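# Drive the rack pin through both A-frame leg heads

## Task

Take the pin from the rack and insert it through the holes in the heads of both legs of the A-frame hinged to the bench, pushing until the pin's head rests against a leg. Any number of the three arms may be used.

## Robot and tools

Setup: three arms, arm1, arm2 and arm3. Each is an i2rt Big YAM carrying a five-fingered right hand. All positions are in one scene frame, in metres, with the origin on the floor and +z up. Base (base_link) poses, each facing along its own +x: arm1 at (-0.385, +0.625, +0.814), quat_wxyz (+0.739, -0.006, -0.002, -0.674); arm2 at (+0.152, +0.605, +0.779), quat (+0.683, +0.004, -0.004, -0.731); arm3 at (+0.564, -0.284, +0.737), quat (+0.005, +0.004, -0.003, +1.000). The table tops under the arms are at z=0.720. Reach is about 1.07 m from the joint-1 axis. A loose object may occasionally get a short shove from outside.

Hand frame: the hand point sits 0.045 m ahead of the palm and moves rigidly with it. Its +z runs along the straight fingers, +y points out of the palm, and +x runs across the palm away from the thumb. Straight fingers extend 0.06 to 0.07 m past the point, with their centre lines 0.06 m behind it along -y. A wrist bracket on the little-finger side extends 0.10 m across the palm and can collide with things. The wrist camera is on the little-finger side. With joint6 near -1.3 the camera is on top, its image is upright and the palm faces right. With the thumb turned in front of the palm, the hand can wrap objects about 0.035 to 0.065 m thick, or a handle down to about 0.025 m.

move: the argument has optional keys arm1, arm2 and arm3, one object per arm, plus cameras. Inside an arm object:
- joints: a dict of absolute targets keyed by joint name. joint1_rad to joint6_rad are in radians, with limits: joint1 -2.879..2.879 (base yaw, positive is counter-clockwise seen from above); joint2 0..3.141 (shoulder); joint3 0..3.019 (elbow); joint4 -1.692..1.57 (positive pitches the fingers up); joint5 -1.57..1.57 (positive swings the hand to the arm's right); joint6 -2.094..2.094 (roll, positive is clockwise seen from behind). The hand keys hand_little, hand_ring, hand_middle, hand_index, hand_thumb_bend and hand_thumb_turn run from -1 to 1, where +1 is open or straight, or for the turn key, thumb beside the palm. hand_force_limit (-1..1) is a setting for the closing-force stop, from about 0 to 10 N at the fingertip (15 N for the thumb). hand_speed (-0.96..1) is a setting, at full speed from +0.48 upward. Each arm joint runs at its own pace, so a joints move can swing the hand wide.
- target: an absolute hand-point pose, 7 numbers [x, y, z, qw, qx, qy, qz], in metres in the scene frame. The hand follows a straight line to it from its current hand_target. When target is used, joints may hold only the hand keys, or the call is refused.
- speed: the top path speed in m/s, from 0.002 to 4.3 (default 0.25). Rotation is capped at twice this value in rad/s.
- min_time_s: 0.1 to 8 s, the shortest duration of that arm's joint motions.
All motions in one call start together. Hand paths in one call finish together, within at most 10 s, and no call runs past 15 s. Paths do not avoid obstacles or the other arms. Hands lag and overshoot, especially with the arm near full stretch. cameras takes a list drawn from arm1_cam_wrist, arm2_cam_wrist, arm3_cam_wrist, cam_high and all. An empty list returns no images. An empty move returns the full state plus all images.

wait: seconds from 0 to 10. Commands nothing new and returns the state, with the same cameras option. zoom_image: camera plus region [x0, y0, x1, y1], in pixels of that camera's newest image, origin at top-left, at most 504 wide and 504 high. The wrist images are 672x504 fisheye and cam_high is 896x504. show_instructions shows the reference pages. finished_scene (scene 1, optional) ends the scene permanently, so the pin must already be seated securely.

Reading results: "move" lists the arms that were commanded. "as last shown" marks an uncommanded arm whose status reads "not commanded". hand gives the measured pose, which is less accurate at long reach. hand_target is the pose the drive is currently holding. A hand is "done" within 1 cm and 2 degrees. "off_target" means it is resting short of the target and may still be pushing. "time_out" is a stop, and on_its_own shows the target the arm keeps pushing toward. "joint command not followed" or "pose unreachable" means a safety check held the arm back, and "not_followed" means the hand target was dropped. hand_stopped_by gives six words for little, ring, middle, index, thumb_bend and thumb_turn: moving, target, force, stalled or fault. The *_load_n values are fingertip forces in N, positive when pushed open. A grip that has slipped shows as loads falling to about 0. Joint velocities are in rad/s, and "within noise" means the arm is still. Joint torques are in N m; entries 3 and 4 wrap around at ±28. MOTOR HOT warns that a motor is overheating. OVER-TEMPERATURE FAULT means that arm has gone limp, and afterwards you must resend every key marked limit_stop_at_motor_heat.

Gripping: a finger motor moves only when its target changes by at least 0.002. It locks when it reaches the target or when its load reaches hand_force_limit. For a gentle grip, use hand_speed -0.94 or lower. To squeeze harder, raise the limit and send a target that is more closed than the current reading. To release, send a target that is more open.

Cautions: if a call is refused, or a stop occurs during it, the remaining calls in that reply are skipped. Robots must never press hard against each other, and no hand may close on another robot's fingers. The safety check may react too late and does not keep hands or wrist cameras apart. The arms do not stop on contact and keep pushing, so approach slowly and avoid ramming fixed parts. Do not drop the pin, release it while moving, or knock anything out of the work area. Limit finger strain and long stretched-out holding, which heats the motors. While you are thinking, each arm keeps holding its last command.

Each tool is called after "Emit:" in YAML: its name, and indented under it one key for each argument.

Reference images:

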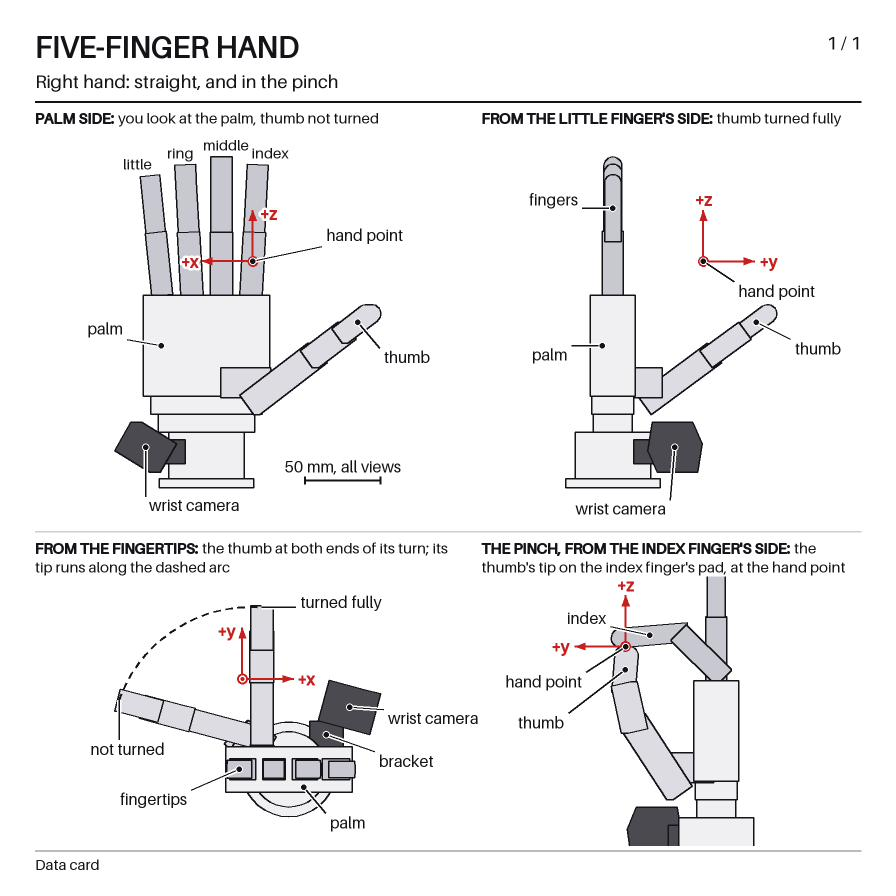

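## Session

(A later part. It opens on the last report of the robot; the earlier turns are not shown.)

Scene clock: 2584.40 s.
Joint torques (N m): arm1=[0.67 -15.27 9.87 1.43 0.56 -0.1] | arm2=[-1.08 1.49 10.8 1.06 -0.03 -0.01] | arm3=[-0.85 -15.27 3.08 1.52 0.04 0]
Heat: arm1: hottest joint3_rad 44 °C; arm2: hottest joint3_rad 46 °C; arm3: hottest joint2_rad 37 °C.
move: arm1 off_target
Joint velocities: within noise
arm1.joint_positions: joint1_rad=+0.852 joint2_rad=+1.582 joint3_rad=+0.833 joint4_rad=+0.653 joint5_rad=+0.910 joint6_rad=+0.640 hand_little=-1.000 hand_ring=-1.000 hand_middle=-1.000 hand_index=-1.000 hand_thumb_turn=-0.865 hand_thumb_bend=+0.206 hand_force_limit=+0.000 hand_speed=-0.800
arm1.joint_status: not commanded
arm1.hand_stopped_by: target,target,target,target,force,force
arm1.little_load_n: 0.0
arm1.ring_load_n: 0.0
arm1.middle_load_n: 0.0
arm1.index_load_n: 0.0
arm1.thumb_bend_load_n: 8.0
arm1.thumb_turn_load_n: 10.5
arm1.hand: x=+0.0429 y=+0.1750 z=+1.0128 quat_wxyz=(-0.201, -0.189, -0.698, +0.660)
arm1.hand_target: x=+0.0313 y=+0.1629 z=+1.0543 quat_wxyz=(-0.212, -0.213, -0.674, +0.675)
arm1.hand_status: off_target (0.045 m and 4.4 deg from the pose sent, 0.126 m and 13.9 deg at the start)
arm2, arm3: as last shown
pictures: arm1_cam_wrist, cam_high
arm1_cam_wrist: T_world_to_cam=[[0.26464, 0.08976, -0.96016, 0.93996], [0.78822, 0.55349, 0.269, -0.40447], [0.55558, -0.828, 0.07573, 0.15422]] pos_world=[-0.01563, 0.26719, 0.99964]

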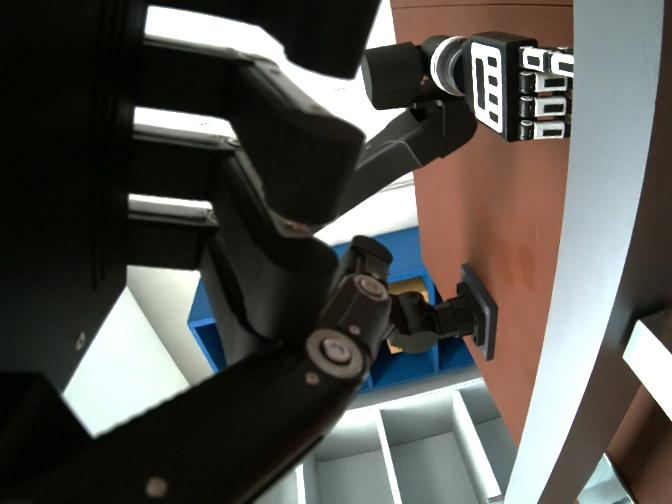

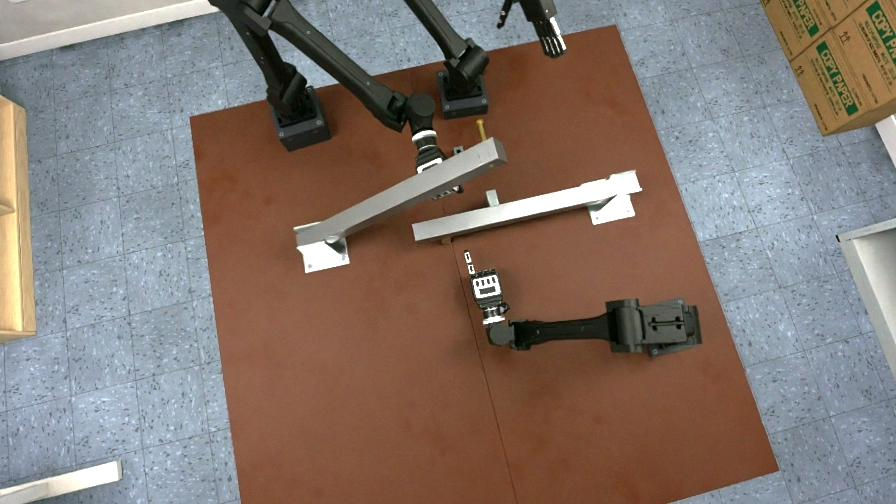

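Emit:
move:
  arm1: {"target": [0.003, 0.162, 1.098, 0.234, 0.234, 0.667, -0.667], "speed": 0.12}
  arm3: {"target": [0.055, 0.10, 0.742, 0.7071, -0.7071, 0, 0], "speed": 0.15}
  cameras: ["cam_high", "arm3_cam_wrist"]

Emit:
zoom_image:
  camera: "cam_high"
  region: [380, 100, 560, 280]

Scene clock: 2611.03 s.
Joint torques (N m): arm1=[-0.26 -12.92 9.94 1.43 0.5 0] | arm2=[-1.08 1.49 10.8 1.07 -0.03 -0.01] | arm3=[-5.66 -14.97 3.6 1.8 -0.01 -0.14]
Heat: arm1: hottest joint3_rad 44 °C; arm2: hottest joint3_rad 46 °C; arm3: hottest joint2_rad 37 °C.
move: arm1 off_target; arm3 off_target
Joint velocities: within noise
arm1.joint_positions: joint1_rad=+0.812 joint2_rad=+1.450 joint3_rad=+0.829 joint4_rad=+0.541 joint5_rad=+0.866 joint6_rad=+0.702 hand_little=-1.000 hand_ring=-1.000 hand_middle=-1.000 hand_index=-1.000 hand_thumb_turn=-0.865 hand_thumb_bend=+0.206 hand_force_limit=+0.000 hand_speed=-0.800
arm1.joint_status: not commanded
arm1.hand_stopped_by: target,target,target,target,force,force
arm1.little_load_n: 0.0
arm1.ring_load_n: 0.0
arm1.middle_load_n: 0.0
arm1.index_load_n: 0.0
arm1.thumb_bend_load_n: 7.5
arm1.thumb_turn_load_n: 10.5
arm1.hand: x=+0.0205 y=+0.1732 z=+1.0639 quat_wxyz=(-0.229, -0.213, -0.689, +0.654)
arm1.hand_target: x=+0.0030 y=+0.1628 z=+1.0974 quat_wxyz=(-0.234, -0.234, -0.667, +0.667)
arm1.hand_status: off_target (0.040 m and 3.8 deg from the pose sent, 0.095 m and 7.4 deg at the start)
arm2: as last shown
arm3.joint_positions: joint1_rad=-0.313 joint2_rad=+2.148 joint3_rad=+0.996 joint4_rad=+1.126 joint5_rad=+1.195 joint6_rad=+0.019 hand_little=-1.000 hand_ring=-1.000 hand_middle=-1.000 hand_index=+1.000 hand_thumb_turn=-1.000 hand_thumb_bend=+0.399 hand_force_limit=+0.000 hand_speed=-0.800
arm3.joint_status: not commanded
arm3.hand_stopped_by: target,target,target,fault,force,target
arm3.little_load_n: 0.0
arm3.ring_load_n: 0.0
arm3.middle_load_n: 0.0
arm3.index_load_n: -5.5
arm3.thumb_bend_load_n: 7.5
arm3.thumb_turn_load_n: 0.0
arm3.hand: x=+0.0352 y=+0.0718 z=+0.7399 quat_wxyz=(-0.705, +0.708, +0.018, -0.019)
arm3.hand_target: x=+0.0553 y=+0.0987 z=+0.7420 quat_wxyz=(-0.707, +0.707, +0.000, +0.000)
arm3.hand_status: off_target (0.035 m and 3.0 deg from the pose sent, 0.099 m and 0.7 deg at the start)
pictures: arm3_cam_wrist, cam_high
arm3_cam_wrist: T_world_to_cam=[[0.22492, -0.04774, -0.97321, 0.70908], [-0.83083, -0.5312, -0.16596, 0.19527], [-0.50904, 0.8459, -0.15914, 0.1877]] pos_world=[0.0983, -0.0212, 0.75235]

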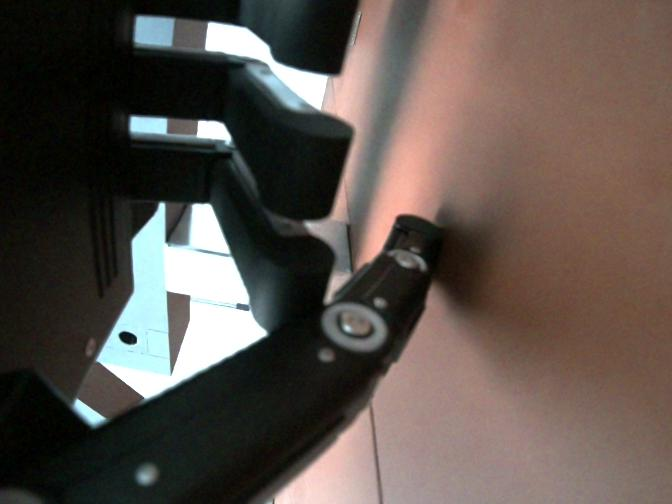

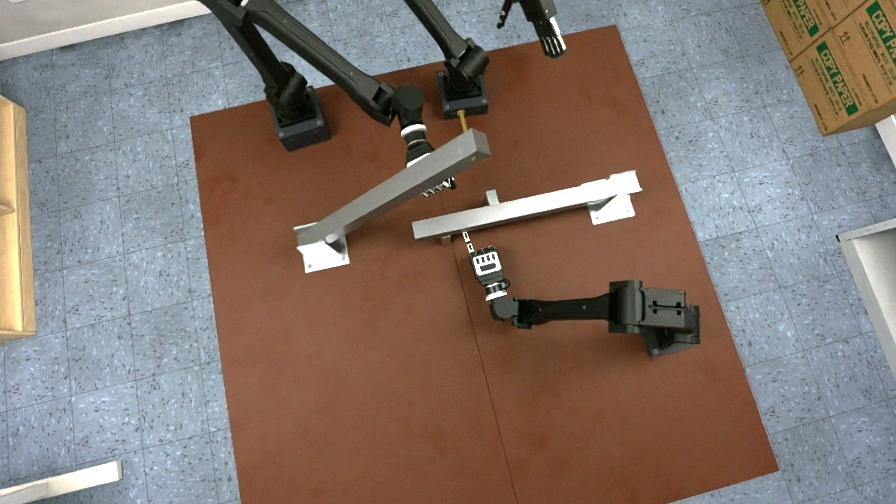

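Scaled by 2.800 from the camera's image (finer frame: 1280x720).

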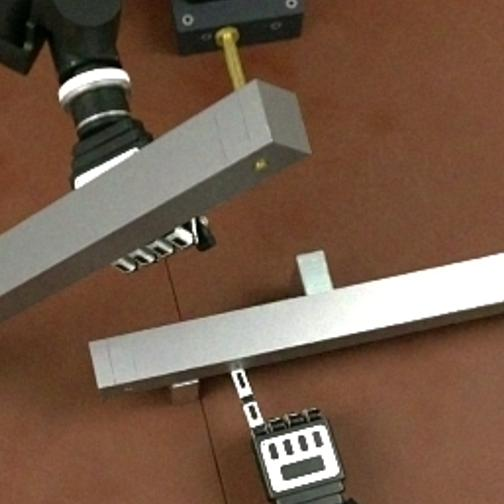

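Emit:
move:
  arm3: {"target": [0.045, 0.0, 0.75, 0.7071, -0.7071, 0, 0], "speed": 0.15, "joints": {"hand_thumb_bend": 1, "hand_little": 1, "hand_ring": 1, "hand_middle": 1}}

Emit:
move:
  arm3: {"joints": {"hand_thumb_bend": -1}}
  cameras: ["arm3_cam_wrist"]

Scene clock: 2631.33 s.
Joint torques (N m): arm1=[-1.61 -12.81 9.87 1.31 0.51 -0.09] | arm2=[-1.08 1.49 10.8 1.07 -0.03 -0.01] | arm3=[-0.85 -12.92 3.06 1.25 -0.1 -0.04]
Heat: arm1: hottest joint3_rad 46 °C; arm2: hottest joint3_rad 47 °C; arm3: hottest joint2_rad 38 °C.
move: arm3 off_target
Joint velocities: within noise
arm1, arm2: as last shown
arm1.thumb_turn_load_n: 10.0
arm1.hand_target: x=+0.0030 y=+0.1627 z=+1.0974 quat_wxyz=(-0.234, -0.234, -0.667, +0.667)
arm3.joint_positions: joint1_rad=-0.184 joint2_rad=+2.089 joint3_rad=+0.945 joint4_rad=+1.135 joint5_rad=+1.390 joint6_rad=+0.024 hand_little=+1.000 hand_ring=+1.000 hand_middle=+1.000 hand_index=+1.000 hand_thumb_turn=-1.000 hand_thumb_bend=+0.995 hand_force_limit=+0.000 hand_speed=-0.800
arm3.joint_status: all done
arm3.hand_stopped_by: target,target,target,fault,target,target
arm3.little_load_n: 0.0
arm3.ring_load_n: -0.5
arm3.middle_load_n: 0.0
arm3.index_load_n: 0.0
arm3.thumb_bend_load_n: -6.5
arm3.thumb_turn_load_n: -2.0
arm3.hand: x=+0.0439 y=+0.0076 z=+0.7593 quat_wxyz=(-0.708, +0.706, -0.013, -0.003)
arm3.hand_target: x=+0.0450 y=+0.0000 z=+0.7502 quat_wxyz=(-0.707, +0.707, +0.000, +0.000)
arm3.hand_status: off_target (0.012 m and 1.5 deg from the pose sent, 0.073 m and 3.0 deg at the start)
pictures: none

Scene clock: 2638.63 s.
Joint torques (N m): arm1=[-0.44 -12.81 9.92 1.51 0.45 -0.02] | arm2=[-1.14 1.49 10.8 1.06 -0.03 -0.01] | arm3=[-1.2 -12.98 3.51 1.22 -0.08 -0.05]
Heat: arm1: hottest joint3_rad 47 °C; arm2: hottest joint3_rad 47 °C; arm3: hottest joint2_rad 38 °C.
move: arm3 done
Joint velocities: within noise
arm1, arm2: as last shown
arm1.thumb_turn_load_n: 10.5
arm3.joint_positions: joint1_rad=-0.180 joint2_rad=+2.090 joint3_rad=+0.938 joint4_rad=+1.135 joint5_rad=+1.390 joint6_rad=+0.024 hand_little=+1.000 hand_ring=+1.000 hand_middle=+1.000 hand_index=+1.000 hand_thumb_turn=-1.000 hand_thumb_bend=-0.981 hand_force_limit=+0.000 hand_speed=-0.800
arm3.joint_status: all done
arm3.hand_stopped_by: target,target,target,fault,force,target
arm3.little_load_n: 0.0
arm3.ring_load_n: 0.0
arm3.middle_load_n: -0.5
arm3.index_load_n: 0.0
arm3.thumb_bend_load_n: 8.0
arm3.thumb_turn_load_n: 0.5
arm3.hand: x=+0.0456 y=+0.0049 z=+0.7569 quat_wxyz=(-0.708, +0.706, -0.009, -0.002)
arm3.hand_target: x=+0.0451 y=+0.0000 z=+0.7501 quat_wxyz=(-0.707, +0.707, +0.000, +0.000)
arm3.hand_status: not commanded
arm3_cam_wrist: T_world_to_cam=[[0.20896, -0.05543, -0.97635, 0.72332], [-0.86447, -0.47723, -0.15792, 0.16634], [-0.45719, 0.87703, -0.14764, 0.24113]] pos_world=[0.1029, -0.092, 0.76809]

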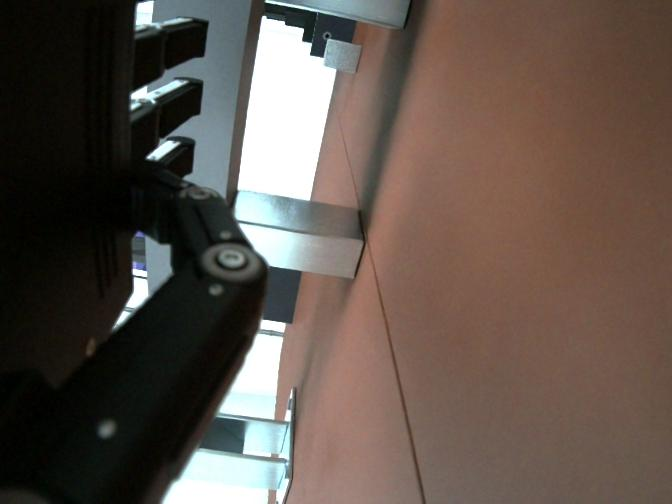

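Emit:
move:
  arm3: {"target": [0.024, 0.04, 0.733, 0.7071, -0.7071, 0, 0], "speed": 0.15}

Emit:
move:
  arm3: {"target": [0.016, 0.12, 0.733, 0.7071, -0.7071, 0, 0], "speed": 0.1}

Emit:
move:
  arm3: {"target": [0.014, 0.205, 0.733, 0.7071, -0.7071, 0, 0], "speed": 0.1}
  cameras: ["arm3_cam_wrist", "cam_high"]

Scene clock: 2666.37 s.
Joint torques (N m): arm1=[-1.85 -13.8 9.95 1.57 0.45 0.01] | arm2=[-1.08 1.49 10.8 1.06 -0.03 -0.01] | arm3=[-2.2 -13.57 5.7 0.91 -0.09 -0.11]
Heat: arm1: hottest joint3_rad 47 °C; arm2: hottest joint3_rad 47 °C; arm3: hottest joint2_rad 38 °C.
move: arm3 done
Joint velocities: within noise
arm1, arm2: as last shown
arm1.thumb_bend_load_n: 8.0
arm3.joint_positions: joint1_rad=-0.233 joint2_rad=+2.167 joint3_rad=+1.005 joint4_rad=+1.135 joint5_rad=+1.324 joint6_rad=+0.022 hand_little=+1.000 hand_ring=+1.000 hand_middle=+1.000 hand_index=+1.000 hand_thumb_turn=-1.000 hand_thumb_bend=-0.981 hand_force_limit=+0.000 hand_speed=-0.800
arm3.joint_status: not commanded
arm3.hand_stopped_by: target,target,target,fault,force,target
arm3.little_load_n: 0.0
arm3.ring_load_n: 0.0
arm3.middle_load_n: 0.0
arm3.index_load_n: 0.0
arm3.thumb_bend_load_n: 8.0
arm3.thumb_turn_load_n: 0.5
arm3.hand: x=+0.0313 y=+0.0349 z=+0.7337 quat_wxyz=(-0.707, +0.708, +0.000, -0.002)
arm3.hand_target: x=+0.0243 y=+0.0399 z=+0.7331 quat_wxyz=(-0.707, +0.707, +0.000, +0.000)
arm3.hand_status: done (0.009 m and 0.2 deg from the pose sent, 0.048 m and 1.0 deg at the start)
pictures: none

Scene clock: 2667.80 s.
Joint torques (N m): arm1=[-1.73 -12.34 9.72 1.2 0.5 -0.11] | arm2=[-1.08 1.49 10.8 1.06 -0.03 -0.01] | arm3=[-2.2 -14.68 6.35 0.99 -0.1 -0.11]
Heat: arm1: hottest joint3_rad 47 °C; arm2: hottest joint3_rad 47 °C; arm3: hottest joint2_rad 38 °C.
move: arm3 done
Joint velocities: within noise
arm1, arm2: as last shown
arm3.joint_positions: joint1_rad=-0.367 joint2_rad=+2.209 joint3_rad=+1.107 joint4_rad=+1.081 joint5_rad=+1.188 joint6_rad=+0.013 hand_little=+1.000 hand_ring=+1.000 hand_middle=+1.000 hand_index=+1.000 hand_thumb_turn=-1.000 hand_thumb_bend=-0.981 hand_force_limit=+0.000 hand_speed=-0.800
arm3.joint_status: not commanded
arm3.hand_stopped_by: target,target,target,fault,force,target
arm3.little_load_n: 0.0
arm3.ring_load_n: 0.0
arm3.middle_load_n: 0.0
arm3.index_load_n: -0.5
arm3.thumb_bend_load_n: 8.0
arm3.thumb_turn_load_n: 0.5
arm3.hand: x=+0.0226 y=+0.1123 z=+0.7325 quat_wxyz=(-0.706, +0.708, +0.002, -0.002)
arm3.hand_target: x=+0.0163 y=+0.1199 z=+0.7332 quat_wxyz=(-0.707, +0.707, +0.000, +0.000)
arm3.hand_status: done (0.010 m and 0.3 deg from the pose sent, 0.086 m and 0.3 deg at the start)
pictures: none

Scene clock: 2669.50 s.
Joint torques (N m): arm1=[-0.91 -12.45 9.83 1.69 0.47 -0.04] | arm2=[-1.08 1.49 10.78 1.06 -0.03 -0.01] | arm3=[-1.08 -16.09 7.38 1.11 -0.09 -0.07]
Heat: arm1: hottest joint3_rad 47 °C; arm2: hottest joint3_rad 47 °C; arm3: hottest joint2_rad 38 °C.
move: arm3 off_target
Joint velocities: within noise
arm1: as last shown
arm1.middle_load_n: -0.5
arm2.joint_positions: joint1_rad=+0.717 joint2_rad=+0.616 joint3_rad=+1.364 joint4_rad=-1.451 joint5_rad=+0.122 joint6_rad=-1.330 hand_little=+1.000 hand_ring=+1.000 hand_middle=+1.000 hand_index=+1.000 hand_thumb_turn=+1.000 hand_thumb_bend=+1.000 hand_force_limit=+0.000 hand_speed=-0.800
arm2.joint_status: not commanded
arm2.hand_stopped_by: target,target,target,target,target,target
arm2.little_load_n: 0.0
arm2.ring_load_n: 0.0
arm2.middle_load_n: 0.0
arm2.index_load_n: 0.0
arm2.thumb_bend_load_n: 0.5
arm2.thumb_turn_load_n: 0.0
arm2.hand: x=+0.2089 y=+0.3993 z=+1.2426 quat_wxyz=(+0.190, +0.740, -0.520, +0.382)
arm2.hand_target: x=+0.2040 y=+0.4002 z=+1.2568 quat_wxyz=(+0.197, +0.734, -0.520, +0.389)
arm2.hand_status: not commanded
arm3.joint_positions: joint1_rad=-0.513 joint2_rad=+2.265 joint3_rad=+1.229 joint4_rad=+1.006 joint5_rad=+1.057 joint6_rad=+0.006 hand_little=+1.000 hand_ring=+1.000 hand_middle=+1.000 hand_index=+1.000 hand_thumb_turn=-1.000 hand_thumb_bend=-0.981 hand_force_limit=+0.000 hand_speed=-0.800
arm3.joint_status: not commanded
arm3.hand_stopped_by: target,target,target,fault,force,target
arm3.little_load_n: 0.0
arm3.ring_load_n: 0.0
arm3.middle_load_n: 0.0
arm3.index_load_n: 0.0
arm3.thumb_bend_load_n: 8.0
arm3.thumb_turn_load_n: 0.5
arm3.hand: x=+0.0297 y=+0.2029 z=+0.7266 quat_wxyz=(-0.704, +0.710, +0.001, +0.008)
arm3.hand_target: x=+0.0145 y=+0.2046 z=+0.7334 quat_wxyz=(-0.707, +0.707, +0.000, +0.000)
arm3.hand_status: off_target (0.017 m and 1.1 deg from the pose sent, 0.093 m and 0.3 deg at the start)
arm3_cam_wrist: T_world_to_cam=[[0.23573, -0.06736, -0.96948, 0.70453], [-0.86005, -0.47895, -0.17584, 0.25565], [-0.45249, 0.87525, -0.17084, 0.0728]] pos_world=[0.08673, 0.10619, 0.74042]

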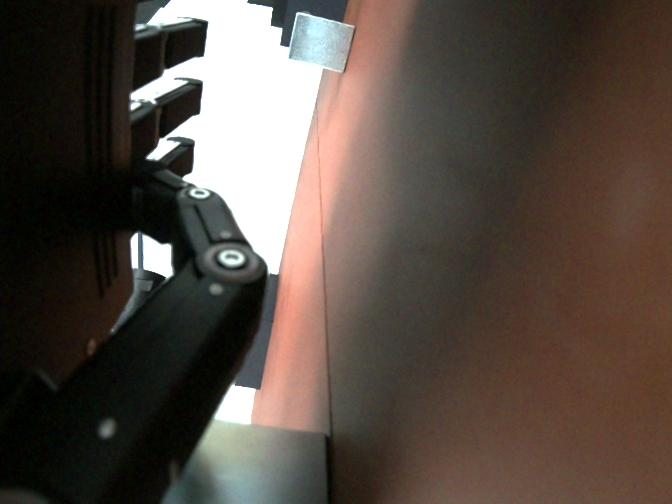

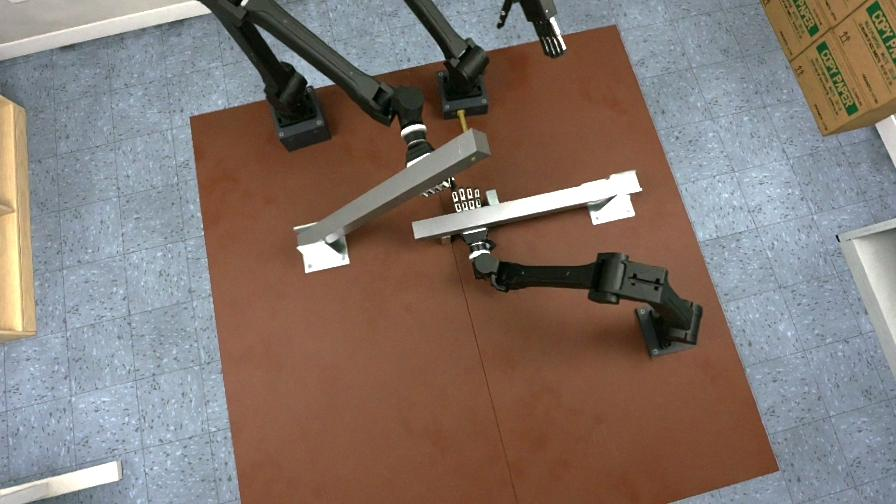

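Emit:
move:
  arm3: {"target": [0.006, 0.206, 0.895, 0.7044, -0.7044, 0.0616, 0.0616], "speed": 0.12}
  cameras: ["cam_high"]

Emit:
zoom_image:
  camera: "cam_high"
  region: [380, 100, 560, 280]

Scene clock: 2687.70 s.
Joint torques (N m): arm1=[-0.91 -12.63 9.83 1.8 0.45 0] | arm2=[-1.08 1.44 10.78 1.07 -0.03 -0.01] | arm3=[-1.61 -22.36 9.05 1.69 0.16 -0.25]
Heat: arm1: hottest joint3_rad 48 °C; arm2: hottest joint3_rad 47 °C; arm3: hottest joint2_rad 39 °C.
move: arm3 off_target
Joint velocities: within noise
arm1, arm2: as last shown
arm1.middle_load_n: 0.0
arm3.joint_positions: joint1_rad=-0.511 joint2_rad=+2.040 joint3_rad=+1.212 joint4_rad=+0.690 joint5_rad=+1.049 joint6_rad=+0.196 hand_little=+1.000 hand_ring=+1.000 hand_middle=+1.000 hand_index=+1.000 hand_thumb_turn=-1.000 hand_thumb_bend=-0.981 hand_force_limit=+0.000 hand_speed=-0.800
arm3.joint_status: not commanded
arm3.hand_stopped_by: target,target,target,fault,force,target
arm3.little_load_n: 0.0
arm3.ring_load_n: 0.0
arm3.middle_load_n: 0.0
arm3.index_load_n: -0.5
arm3.thumb_bend_load_n: 8.0
arm3.thumb_turn_load_n: 0.5
arm3.hand: x=+0.0222 y=+0.1976 z=+0.8189 quat_wxyz=(-0.684, +0.728, -0.032, -0.028)
arm3.hand_target: x=+0.0092 y=+0.2045 z=+0.8942 quat_wxyz=(-0.704, +0.704, -0.062, -0.062)
arm3.hand_status: off_target (0.078 m and 6.3 deg from the pose sent, 0.170 m and 10.8 deg at the start; pose on its path clipped on 18 of 65 steps)

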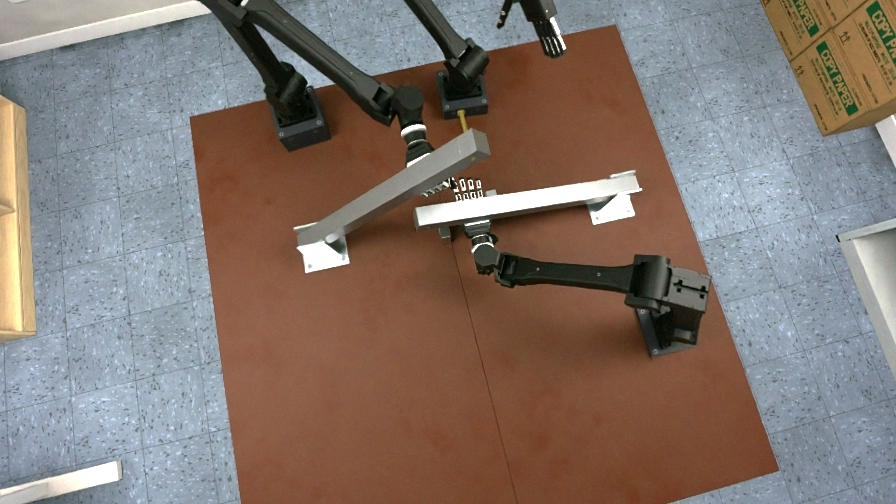

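Scaled by 2.800 from the camera's image (finer frame: 1280x720).

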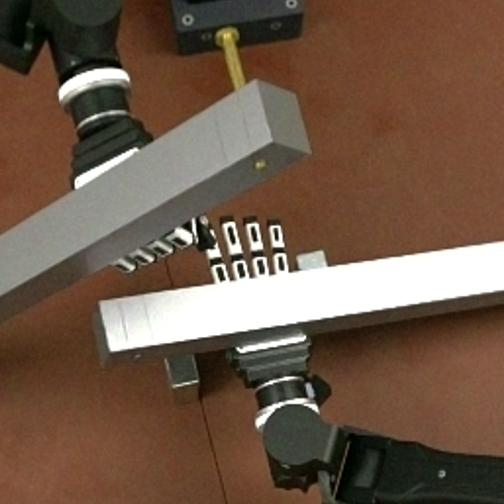

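Emit:
move:
  arm3: {"target": [0.014, 0.208, 0.985, 0.6964, -0.6964, 0.1228, 0.1228], "speed": 0.12}

Emit:
move:
  arm3: {"target": [0.034, 0.208, 1.065, 0.683, -0.683, 0.183, 0.183], "speed": 0.12}
  cameras: ["cam_high"]

Emit:
zoom_image:
  camera: "cam_high"
  region: [380, 100, 560, 280]

Scene clock: 2703.23 s.
Joint torques (N m): arm1=[-0.62 -12.98 9.91 1.61 0.48 -0.08] | arm2=[-1.14 1.49 10.8 1.06 -0.04 -0.01] | arm3=[-2.73 -21.07 11.06 1.54 0.3 -0.16]
Heat: arm1: hottest joint3_rad 48 °C; arm2: hottest joint3_rad 47 °C; arm3: hottest joint2_rad 39 °C.
move: arm3 off_target
Joint velocities: within noise
arm1, arm2: as last shown
arm2.thumb_bend_load_n: 0.0
arm3.joint_positions: joint1_rad=-0.512 joint2_rad=+1.881 joint3_rad=+1.212 joint4_rad=+0.522 joint5_rad=+1.029 joint6_rad=+0.364 hand_little=+1.000 hand_ring=+1.000 hand_middle=+1.000 hand_index=+1.000 hand_thumb_turn=-1.000 hand_thumb_bend=-0.981 hand_force_limit=+0.000 hand_speed=-0.800
arm3.joint_status: not commanded
arm3.hand_stopped_by: target,target,target,fault,force,target
arm3.little_load_n: 0.0
arm3.ring_load_n: 0.0
arm3.middle_load_n: 0.0
arm3.index_load_n: 0.0
arm3.thumb_bend_load_n: 8.0
arm3.thumb_turn_load_n: 1.0
arm3.hand: x=+0.0198 y=+0.1917 z=+0.9001 quat_wxyz=(-0.676, +0.727, -0.084, -0.089)
arm3.hand_target: x=+0.0185 y=+0.2051 z=+0.9841 quat_wxyz=(-0.697, +0.696, -0.123, -0.123)
arm3.hand_status: off_target (0.087 m and 7.2 deg from the pose sent, 0.167 m and 15.6 deg at the start; pose on its path clipped on 20 of 48 steps)
pictures: none

Scene clock: 2704.87 s.
Joint torques (N m): arm1=[-0.5 -13.74 9.99 1.44 0.45 -0.1] | arm2=[-1.14 1.49 10.8 1.06 -0.03 -0.01] | arm3=[-3.08 -19.72 12.57 1.63 0.37 -0.18]
Heat: arm1: hottest joint3_rad 48 °C; arm2: hottest joint3_rad 47 °C; arm3: hottest joint2_rad 39 °C.
move: arm3 off_target
Joint velocities: within noise
arm1.joint_positions: joint1_rad=+0.812 joint2_rad=+1.450 joint3_rad=+0.829 joint4_rad=+0.541 joint5_rad=+0.866 joint6_rad=+0.702 hand_little=-1.000 hand_ring=-1.000 hand_middle=-1.000 hand_index=-1.000 hand_thumb_turn=-0.865 hand_thumb_bend=+0.206 hand_force_limit=+0.000 hand_speed=-0.800
arm1.joint_status: not commanded
arm1.hand_stopped_by: target,target,target,target,force,force
arm1.little_load_n: 0.0
arm1.ring_load_n: 0.0
arm1.middle_load_n: 0.0
arm1.index_load_n: 0.0
arm1.thumb_bend_load_n: 8.0
arm1.thumb_turn_load_n: 10.5
arm1.hand: x=+0.0205 y=+0.1732 z=+1.0639 quat_wxyz=(-0.229, -0.213, -0.689, +0.654)
arm1.hand_target: x=+0.0030 y=+0.1627 z=+1.0974 quat_wxyz=(-0.234, -0.234, -0.667, +0.667)
arm1.hand_status: not commanded
arm2: as last shown
arm2.thumb_turn_load_n: -0.5
arm3.joint_positions: joint1_rad=-0.532 joint2_rad=+1.741 joint3_rad=+1.215 joint4_rad=+0.371 joint5_rad=+1.002 joint6_rad=+0.538 hand_little=+1.000 hand_ring=+1.000 hand_middle=+1.000 hand_index=+1.000 hand_thumb_turn=-1.000 hand_thumb_bend=-0.981 hand_force_limit=+0.000 hand_speed=-0.800
arm3.joint_status: not commanded
arm3.hand_stopped_by: target,target,target,fault,force,target
arm3.little_load_n: 0.0
arm3.ring_load_n: 0.0
arm3.middle_load_n: 0.0
arm3.index_load_n: 0.0
arm3.thumb_bend_load_n: 8.0
arm3.thumb_turn_load_n: 0.5
arm3.hand: x=+0.0331 y=+0.1911 z=+0.9732 quat_wxyz=(-0.663, +0.720, -0.143, -0.147)
arm3.hand_target: x=+0.0394 y=+0.2039 z=+1.0634 quat_wxyz=(-0.683, +0.683, -0.183, -0.183)
arm3.hand_status: off_target (0.093 m and 7.8 deg from the pose sent, 0.166 m and 16.5 deg at the start; pose on its path clipped on 24 of 49 steps)

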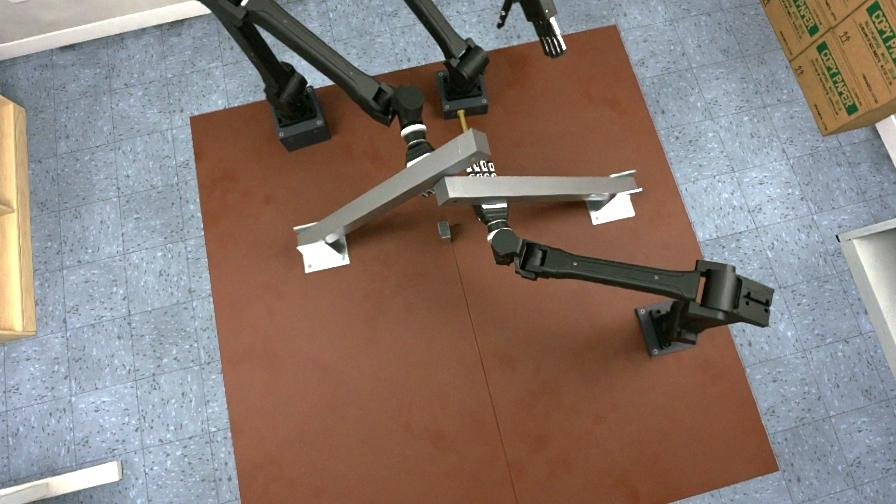

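Scaled by 2.800 from the camera's image (finer frame: 1280x720).

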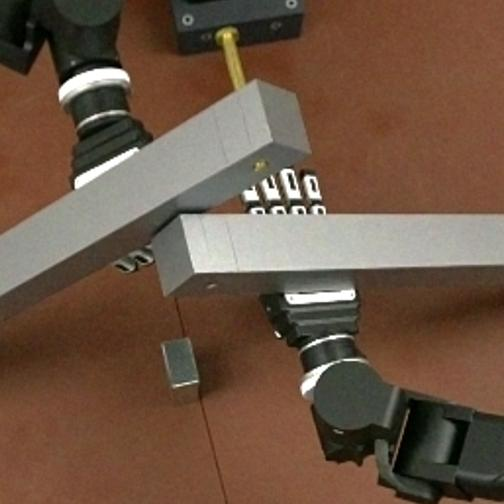

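Emit:
move:
  arm3: {"target": [0.056, 0.210, 1.122, 0.6725, -0.6725, 0.2185, 0.2185], "speed": 0.1}
  cameras: ["cam_high", "arm2_cam_wrist"]

Emit:
zoom_image:
  camera: "cam_high"
  region: [420, 110, 540, 230]

Scene clock: 2744.20 s.
Joint torques (N m): arm1=[-0.79 -12.98 9.77 1.47 0.48 -0.07] | arm2=[-1.08 1.49 10.78 1.07 -0.03 -0.01] | arm3=[-3.37 -18.96 13.57 1.65 0.28 -0.2]
Heat: arm1: hottest joint3_rad 48 °C; arm2: hottest joint3_rad 47 °C; arm3: hottest joint3_rad 47 °C.
move: arm3 off_target
Joint velocities: within noise
arm1, arm2: as last shown
arm1.joint_positions: joint1_rad=+0.812 joint2_rad=+1.450 joint3_rad=+0.829 joint4_rad=+0.541 joint5_rad=+0.866 joint6_rad=+0.703 hand_little=-1.000 hand_ring=-1.000 hand_middle=-1.000 hand_index=-1.000 hand_thumb_turn=-0.865 hand_thumb_bend=+0.206 hand_force_limit=+0.000 hand_speed=-0.800
arm1.hand_target: x=+0.0030 y=+0.1627 z=+1.0973 quat_wxyz=(-0.234, -0.234, -0.667, +0.667)
arm2.index_load_n: 0.5
arm2.thumb_turn_load_n: 0.0
arm3.joint_positions: joint1_rad=-0.556 joint2_rad=+1.647 joint3_rad=+1.226 joint4_rad=+0.257 joint5_rad=+0.978 joint6_rad=+0.644 hand_little=+1.000 hand_ring=+1.000 hand_middle=+1.000 hand_index=+1.000 hand_thumb_turn=-1.000 hand_thumb_bend=-0.981 hand_force_limit=+0.000 hand_speed=-0.800
arm3.joint_status: not commanded
arm3.hand_stopped_by: target,target,target,fault,force,target
arm3.little_load_n: 0.0
arm3.ring_load_n: 0.0
arm3.middle_load_n: 0.0
arm3.index_load_n: 0.0
arm3.thumb_bend_load_n: 8.0
arm3.thumb_turn_load_n: 0.5
arm3.hand: x=+0.0506 y=+0.1936 z=+1.0225 quat_wxyz=(-0.652, +0.714, -0.180, -0.179)
arm3.hand_target: x=+0.0624 y=+0.2046 z=+1.1191 quat_wxyz=(-0.673, +0.672, -0.219, -0.218)
arm3.hand_status: off_target (0.101 m and 8.3 deg from the pose sent, 0.152 m and 13.2 deg at the start; pose on its path clipped on 48 of 51 steps)
pictures: arm2_cam_wrist, cam_high
arm2_cam_wrist: T_world_to_cam=[[-0.85637, -0.51396, 0.04979, 0.32216], [-0.49551, 0.79085, -0.35919, 0.23972], [0.14524, -0.33227, -0.93193, 1.37367]] pos_world=[0.19517, 0.43243, 1.35023]

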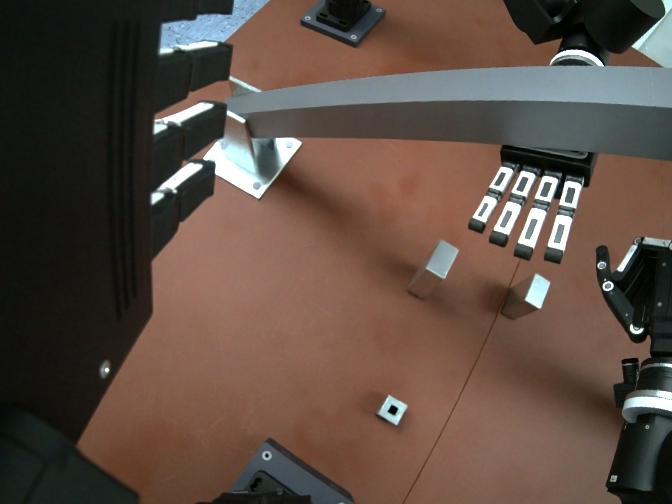

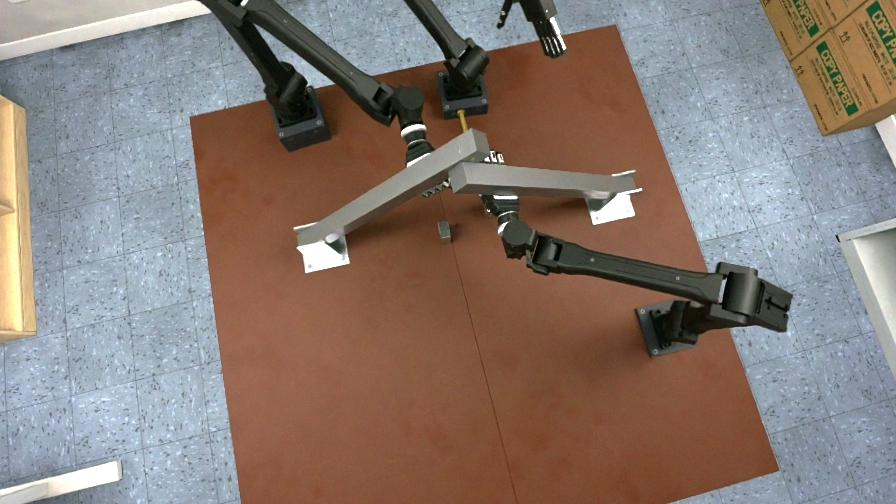

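Scaled by 4.200 from the camera's image (finer frame: 1280x720).

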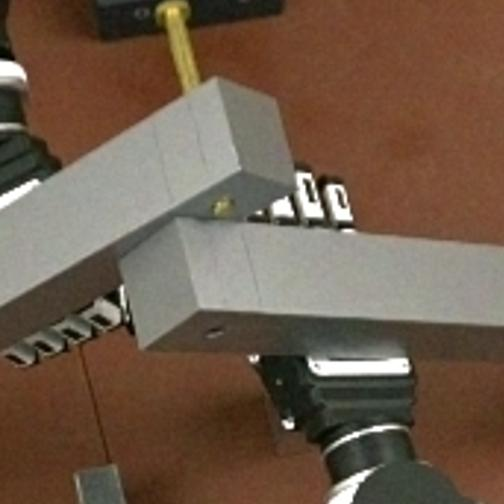

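Emit:
move:
  arm3: {"target": [0.062, 0.210, 1.128, 0.6725, -0.6725, 0.2185, 0.2185], "speed": 0.65}
  cameras: ["cam_high"]

Emit:
zoom_image:
  camera: "cam_high"
  region: [440, 130, 520, 210]

Scene clock: 2789.67 s.
Joint torques (N m): arm1=[-1.14 -13.33 10.04 1.69 0.52 -0.04] | arm2=[-1.08 1.49 10.8 1.07 -0.03 -0.01] | arm3=[-3.72 -18.9 13.5 1.65 0.35 -0.23]
Heat: arm1: hottest joint3_rad 48 °C; arm2: hottest joint3_rad 47 °C; arm3: hottest joint3_rad 55 °C.
move: arm3 off_target
Joint velocities: within noise
arm1, arm2: as last shown
arm1.joint_positions: joint1_rad=+0.812 joint2_rad=+1.449 joint3_rad=+0.829 joint4_rad=+0.541 joint5_rad=+0.865 joint6_rad=+0.703 hand_little=-1.000 hand_ring=-1.000 hand_middle=-1.000 hand_index=-1.000 hand_thumb_turn=-0.865 hand_thumb_bend=+0.206 hand_force_limit=+0.000 hand_speed=-0.800
arm1.hand: x=+0.0203 y=+0.1731 z=+1.0644 quat_wxyz=(-0.229, -0.213, -0.688, +0.654)
arm2.index_load_n: 0.0
arm3.joint_positions: joint1_rad=-0.556 joint2_rad=+1.632 joint3_rad=+1.227 joint4_rad=+0.243 joint5_rad=+0.970 joint6_rad=+0.646 hand_little=+1.000 hand_ring=+1.000 hand_middle=+1.000 hand_index=+1.000 hand_thumb_turn=-1.000 hand_thumb_bend=-0.981 hand_force_limit=+0.000 hand_speed=-0.800
arm3.joint_status: not commanded
arm3.hand_stopped_by: target,target,target,fault,force,target
arm3.little_load_n: 0.0
arm3.ring_load_n: 0.0
arm3.middle_load_n: 0.0
arm3.index_load_n: 0.0
arm3.thumb_bend_load_n: 8.0
arm3.thumb_turn_load_n: 0.5
arm3.hand: x=+0.0517 y=+0.1917 z=+1.0301 quat_wxyz=(-0.651, +0.715, -0.179, -0.183)
arm3.hand_target: x=+0.0680 y=+0.2047 z=+1.1257 quat_wxyz=(-0.673, +0.672, -0.219, -0.218)
arm3.hand_status: off_target (0.100 m and 8.2 deg from the pose sent, 0.107 m and 8.3 deg at the start; pose on its path clipped on 10 of 29 steps)

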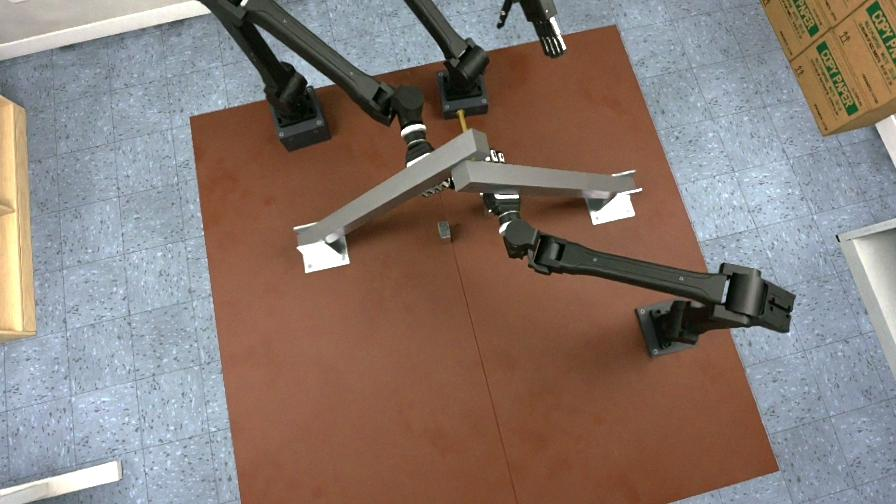

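Scaled by 6.300 from the camera's image (finer frame: 1280x720).

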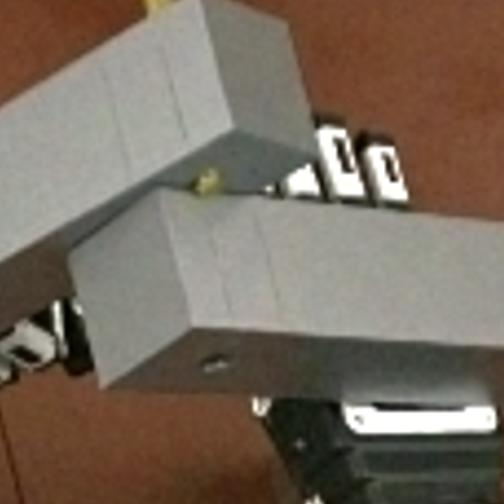

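Emit:
move:
  arm3: {"target": [0.076, 0.210, 1.141, 0.669, -0.669, 0.229, 0.229], "speed": 0.65}
  cameras: ["cam_high"]

Emit:
zoom_image:
  camera: "cam_high"
  region: [440, 130, 520, 210]

Scene clock: 2804.60 s.
Joint torques (N m): arm1=[-0.67 -12.4 9.87 1.44 0.52 -0.08] | arm2=[-1.14 1.49 10.78 1.06 -0.03 -0.01] | arm3=[-4.31 -20.25 11.75 1.83 0.44 -0.28]
Heat: arm1: hottest joint3_rad 48 °C; arm2: hottest joint3_rad 47 °C; arm3: hottest joint3_rad 56 °C.
move: arm3 off_target
Joint velocities: within noise
arm1, arm2: as last shown
arm3.joint_positions: joint1_rad=-0.559 joint2_rad=+1.626 joint3_rad=+1.227 joint4_rad=+0.239 joint5_rad=+0.958 joint6_rad=+0.684 hand_little=+1.000 hand_ring=+1.000 hand_middle=+1.000 hand_index=+1.000 hand_thumb_turn=-1.000 hand_thumb_bend=-0.981 hand_force_limit=+0.000 hand_speed=-0.800
arm3.joint_status: not commanded
arm3.hand_stopped_by: target,target,target,fault,force,target
arm3.little_load_n: 0.0
arm3.ring_load_n: -0.5
arm3.middle_load_n: -0.5
arm3.index_load_n: 0.0
arm3.thumb_bend_load_n: 8.0
arm3.thumb_turn_load_n: 0.5
arm3.hand: x=+0.0500 y=+0.1915 z=+1.0348 quat_wxyz=(-0.646, +0.712, -0.190, -0.199)
arm3.hand_target: x=+0.0770 y=+0.2043 z=+1.1277 quat_wxyz=(-0.670, +0.669, -0.229, -0.228)
arm3.hand_status: off_target (0.111 m and 7.9 deg from the pose sent, 0.115 m and 9.6 deg at the start; pose on its path clipped on 28 of 32 steps)

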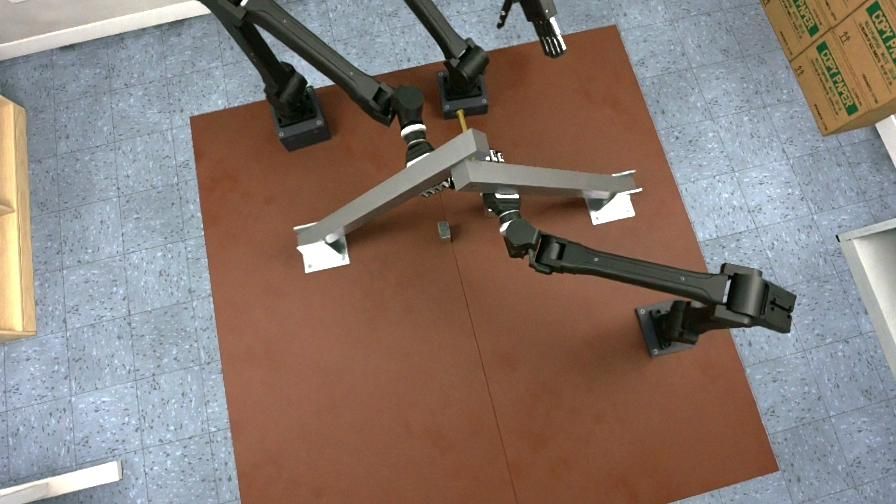

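Scaled by 6.300 from the camera's image (finer frame: 1280x720).

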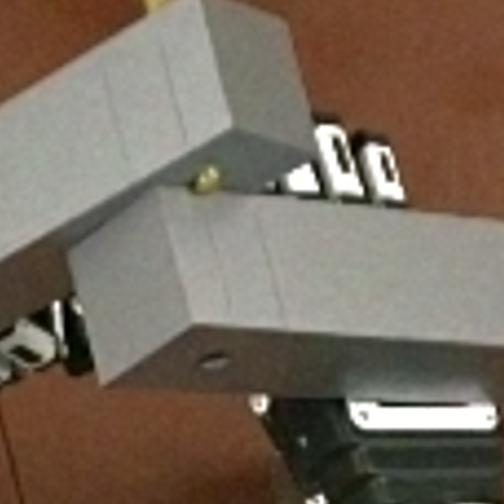

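Emit:
zoom_image:
  camera: "cam_high"
  region: [460, 145, 490, 175]

Scaled by 16.800 from the camera's image (finer frame: 1280x720).

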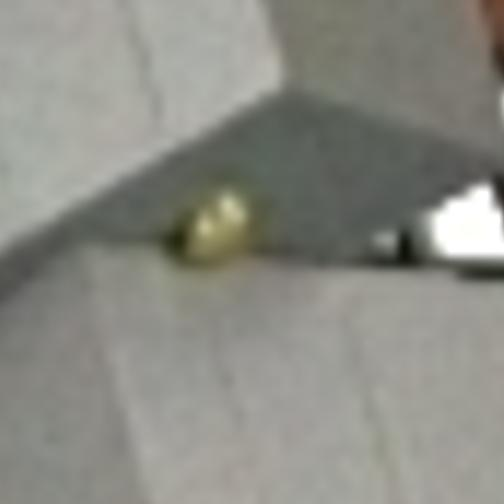

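Emit:
move:
  arm3: {"target": [0.056, 0.210, 1.105, 0.6725, -0.6725, 0.2185, 0.2185], "speed": 0.1}
  arm2: {"joints": {"joint1_rad": 0.2, "joint6_rad": 1.3, "hand_ring": -1, "hand_little": -1}, "min_time_s": 3}

Emit:
move:
  arm2: {"target": [0.06, 0.30, 1.40, 0, 0.7071, 0.7071, 0], "speed": 0.2, "joints": {"hand_thumb_turn": -1}}
  cameras: ["arm2_cam_wrist", "cam_high"]

Scene clock: 2890.73 s.
Joint torques (N m): arm1=[-1.26 -12.4 9.94 1.26 0.46 -0.06] | arm2=[-1.14 1.44 10.81 1.06 -0.07 0.22] | arm3=[-3.14 -15.85 12.25 3.21 0.76 -0.42]
Heat: arm1: hottest joint3_rad 47 °C; arm2: hottest joint3_rad 48 °C; arm3: hottest joint3_rad 53 °C.
move: arm2 done; arm3 off_target
Joint velocities: within noise
arm1: as last shown
arm1.thumb_bend_load_n: 7.5
arm1.hand: x=+0.0204 y=+0.1731 z=+1.0646 quat_wxyz=(-0.229, -0.213, -0.688, +0.654)
arm1.hand_target: x=+0.0031 y=+0.1628 z=+1.0975 quat_wxyz=(-0.234, -0.234, -0.667, +0.667)
arm2.joint_positions: joint1_rad=+0.216 joint2_rad=+0.616 joint3_rad=+1.364 joint4_rad=-1.451 joint5_rad=+0.122 joint6_rad=+1.290 hand_little=-1.000 hand_ring=-1.000 hand_middle=+1.000 hand_index=+1.000 hand_thumb_turn=+1.000 hand_thumb_bend=+1.000 hand_force_limit=+0.000 hand_speed=-0.800
arm2.joint_status: all done
arm2.hand_stopped_by: target,target,target,target,target,target
arm2.little_load_n: 0.0
arm2.ring_load_n: 0.0
arm2.middle_load_n: 0.0
arm2.index_load_n: 0.0
arm2.thumb_bend_load_n: 0.0
arm2.thumb_turn_load_n: 0.0
arm2.hand: x=+0.2243 y=+0.3645 z=+1.2773 quat_wxyz=(-0.240, -0.513, -0.746, +0.350)
arm2.hand_target: x=+0.2200 y=+0.3665 z=+1.2928 quat_wxyz=(-0.246, -0.521, -0.735, +0.357)
arm2.hand_status: not commanded
arm3.joint_positions: joint1_rad=-0.559 joint2_rad=+1.629 joint3_rad=+1.227 joint4_rad=+0.245 joint5_rad=+0.965 joint6_rad=+0.673 hand_little=+1.000 hand_ring=+1.000 hand_middle=+1.000 hand_index=+1.000 hand_thumb_turn=-1.000 hand_thumb_bend=-0.981 hand_force_limit=+0.000 hand_speed=-0.800
arm3.joint_status: not commanded
arm3.hand_stopped_by: target,target,target,fault,force,target
arm3.little_load_n: 0.0
arm3.ring_load_n: 0.0
arm3.middle_load_n: 0.0
arm3.index_load_n: 0.0
arm3.thumb_bend_load_n: 8.0
arm3.thumb_turn_load_n: 0.5
arm3.hand: x=+0.0511 y=+0.1924 z=+1.0338 quat_wxyz=(-0.649, +0.711, -0.189, -0.194)
arm3.hand_target: x=+0.0602 y=+0.2062 z=+1.1039 quat_wxyz=(-0.672, +0.673, -0.219, -0.218)
arm3.hand_status: off_target (0.073 m and 6.8 deg from the pose sent, 0.073 m and 6.7 deg at the start)
pictures: none

Scene clock: 2896.37 s.
Joint torques (N m): arm1=[-0.38 -12.69 9.84 1.4 0.51 -0.09] | arm2=[-0.5 -2.02 9.7 0.98 -0.06 0.12] | arm3=[-3.19 -15.97 12.27 3.23 0.76 -0.42]
Heat: arm1: hottest joint3_rad 47 °C; arm2: hottest joint3_rad 47 °C; arm3: hottest joint3_rad 53 °C.
move: arm2 off_target
Joint velocities: within noise
arm1, arm3: as last shown
arm2.joint_positions: joint1_rad=-0.497 joint2_rad=+1.024 joint3_rad=+1.919 joint4_rad=-1.668 joint5_rad=-0.152 joint6_rad=+1.115 hand_little=-1.000 hand_ring=-1.000 hand_middle=+1.000 hand_index=+1.000 hand_thumb_turn=-1.000 hand_thumb_bend=+1.000 hand_force_limit=+0.000 hand_speed=-0.800
arm2.joint_status: all done
arm2.hand_stopped_by: target,target,target,target,target,target
arm2.little_load_n: 0.0
arm2.ring_load_n: 0.0
arm2.middle_load_n: -0.5
arm2.index_load_n: 0.0
arm2.thumb_bend_load_n: 0.0
arm2.thumb_turn_load_n: 0.0
arm2.hand: x=+0.0620 y=+0.2962 z=+1.3882 quat_wxyz=(-0.177, -0.666, -0.634, +0.350)
arm2.hand_target: x=+0.0603 y=+0.2998 z=+1.3991 quat_wxyz=(-0.176, -0.667, -0.629, +0.360)
arm2.hand_status: off_target (0.013 m and 46.3 deg from the pose sent, 0.215 m and 54.1 deg at the start; pose on its path clipped on 128 of 169 steps; a joint's target at an end of its range on 153 of 169 steps)
arm2_cam_wrist: T_world_to_cam=[[0.93501, 0.02325, -0.35386, 0.42625], [0.3436, -0.3062, 0.88779, -1.15743], [-0.08771, -0.95168, -0.29429, 0.80908]] pos_world=[0.07012, 0.40567, 1.4165]

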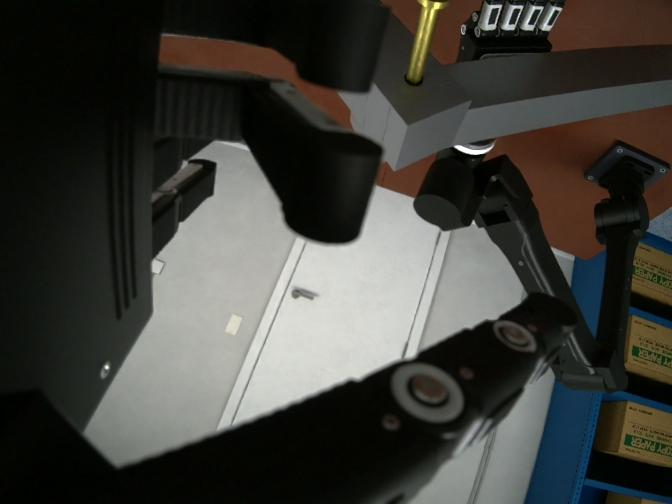

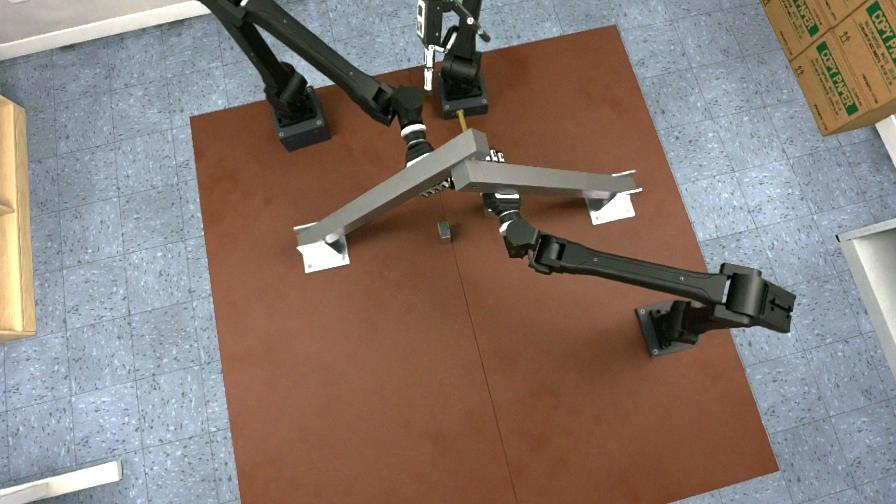

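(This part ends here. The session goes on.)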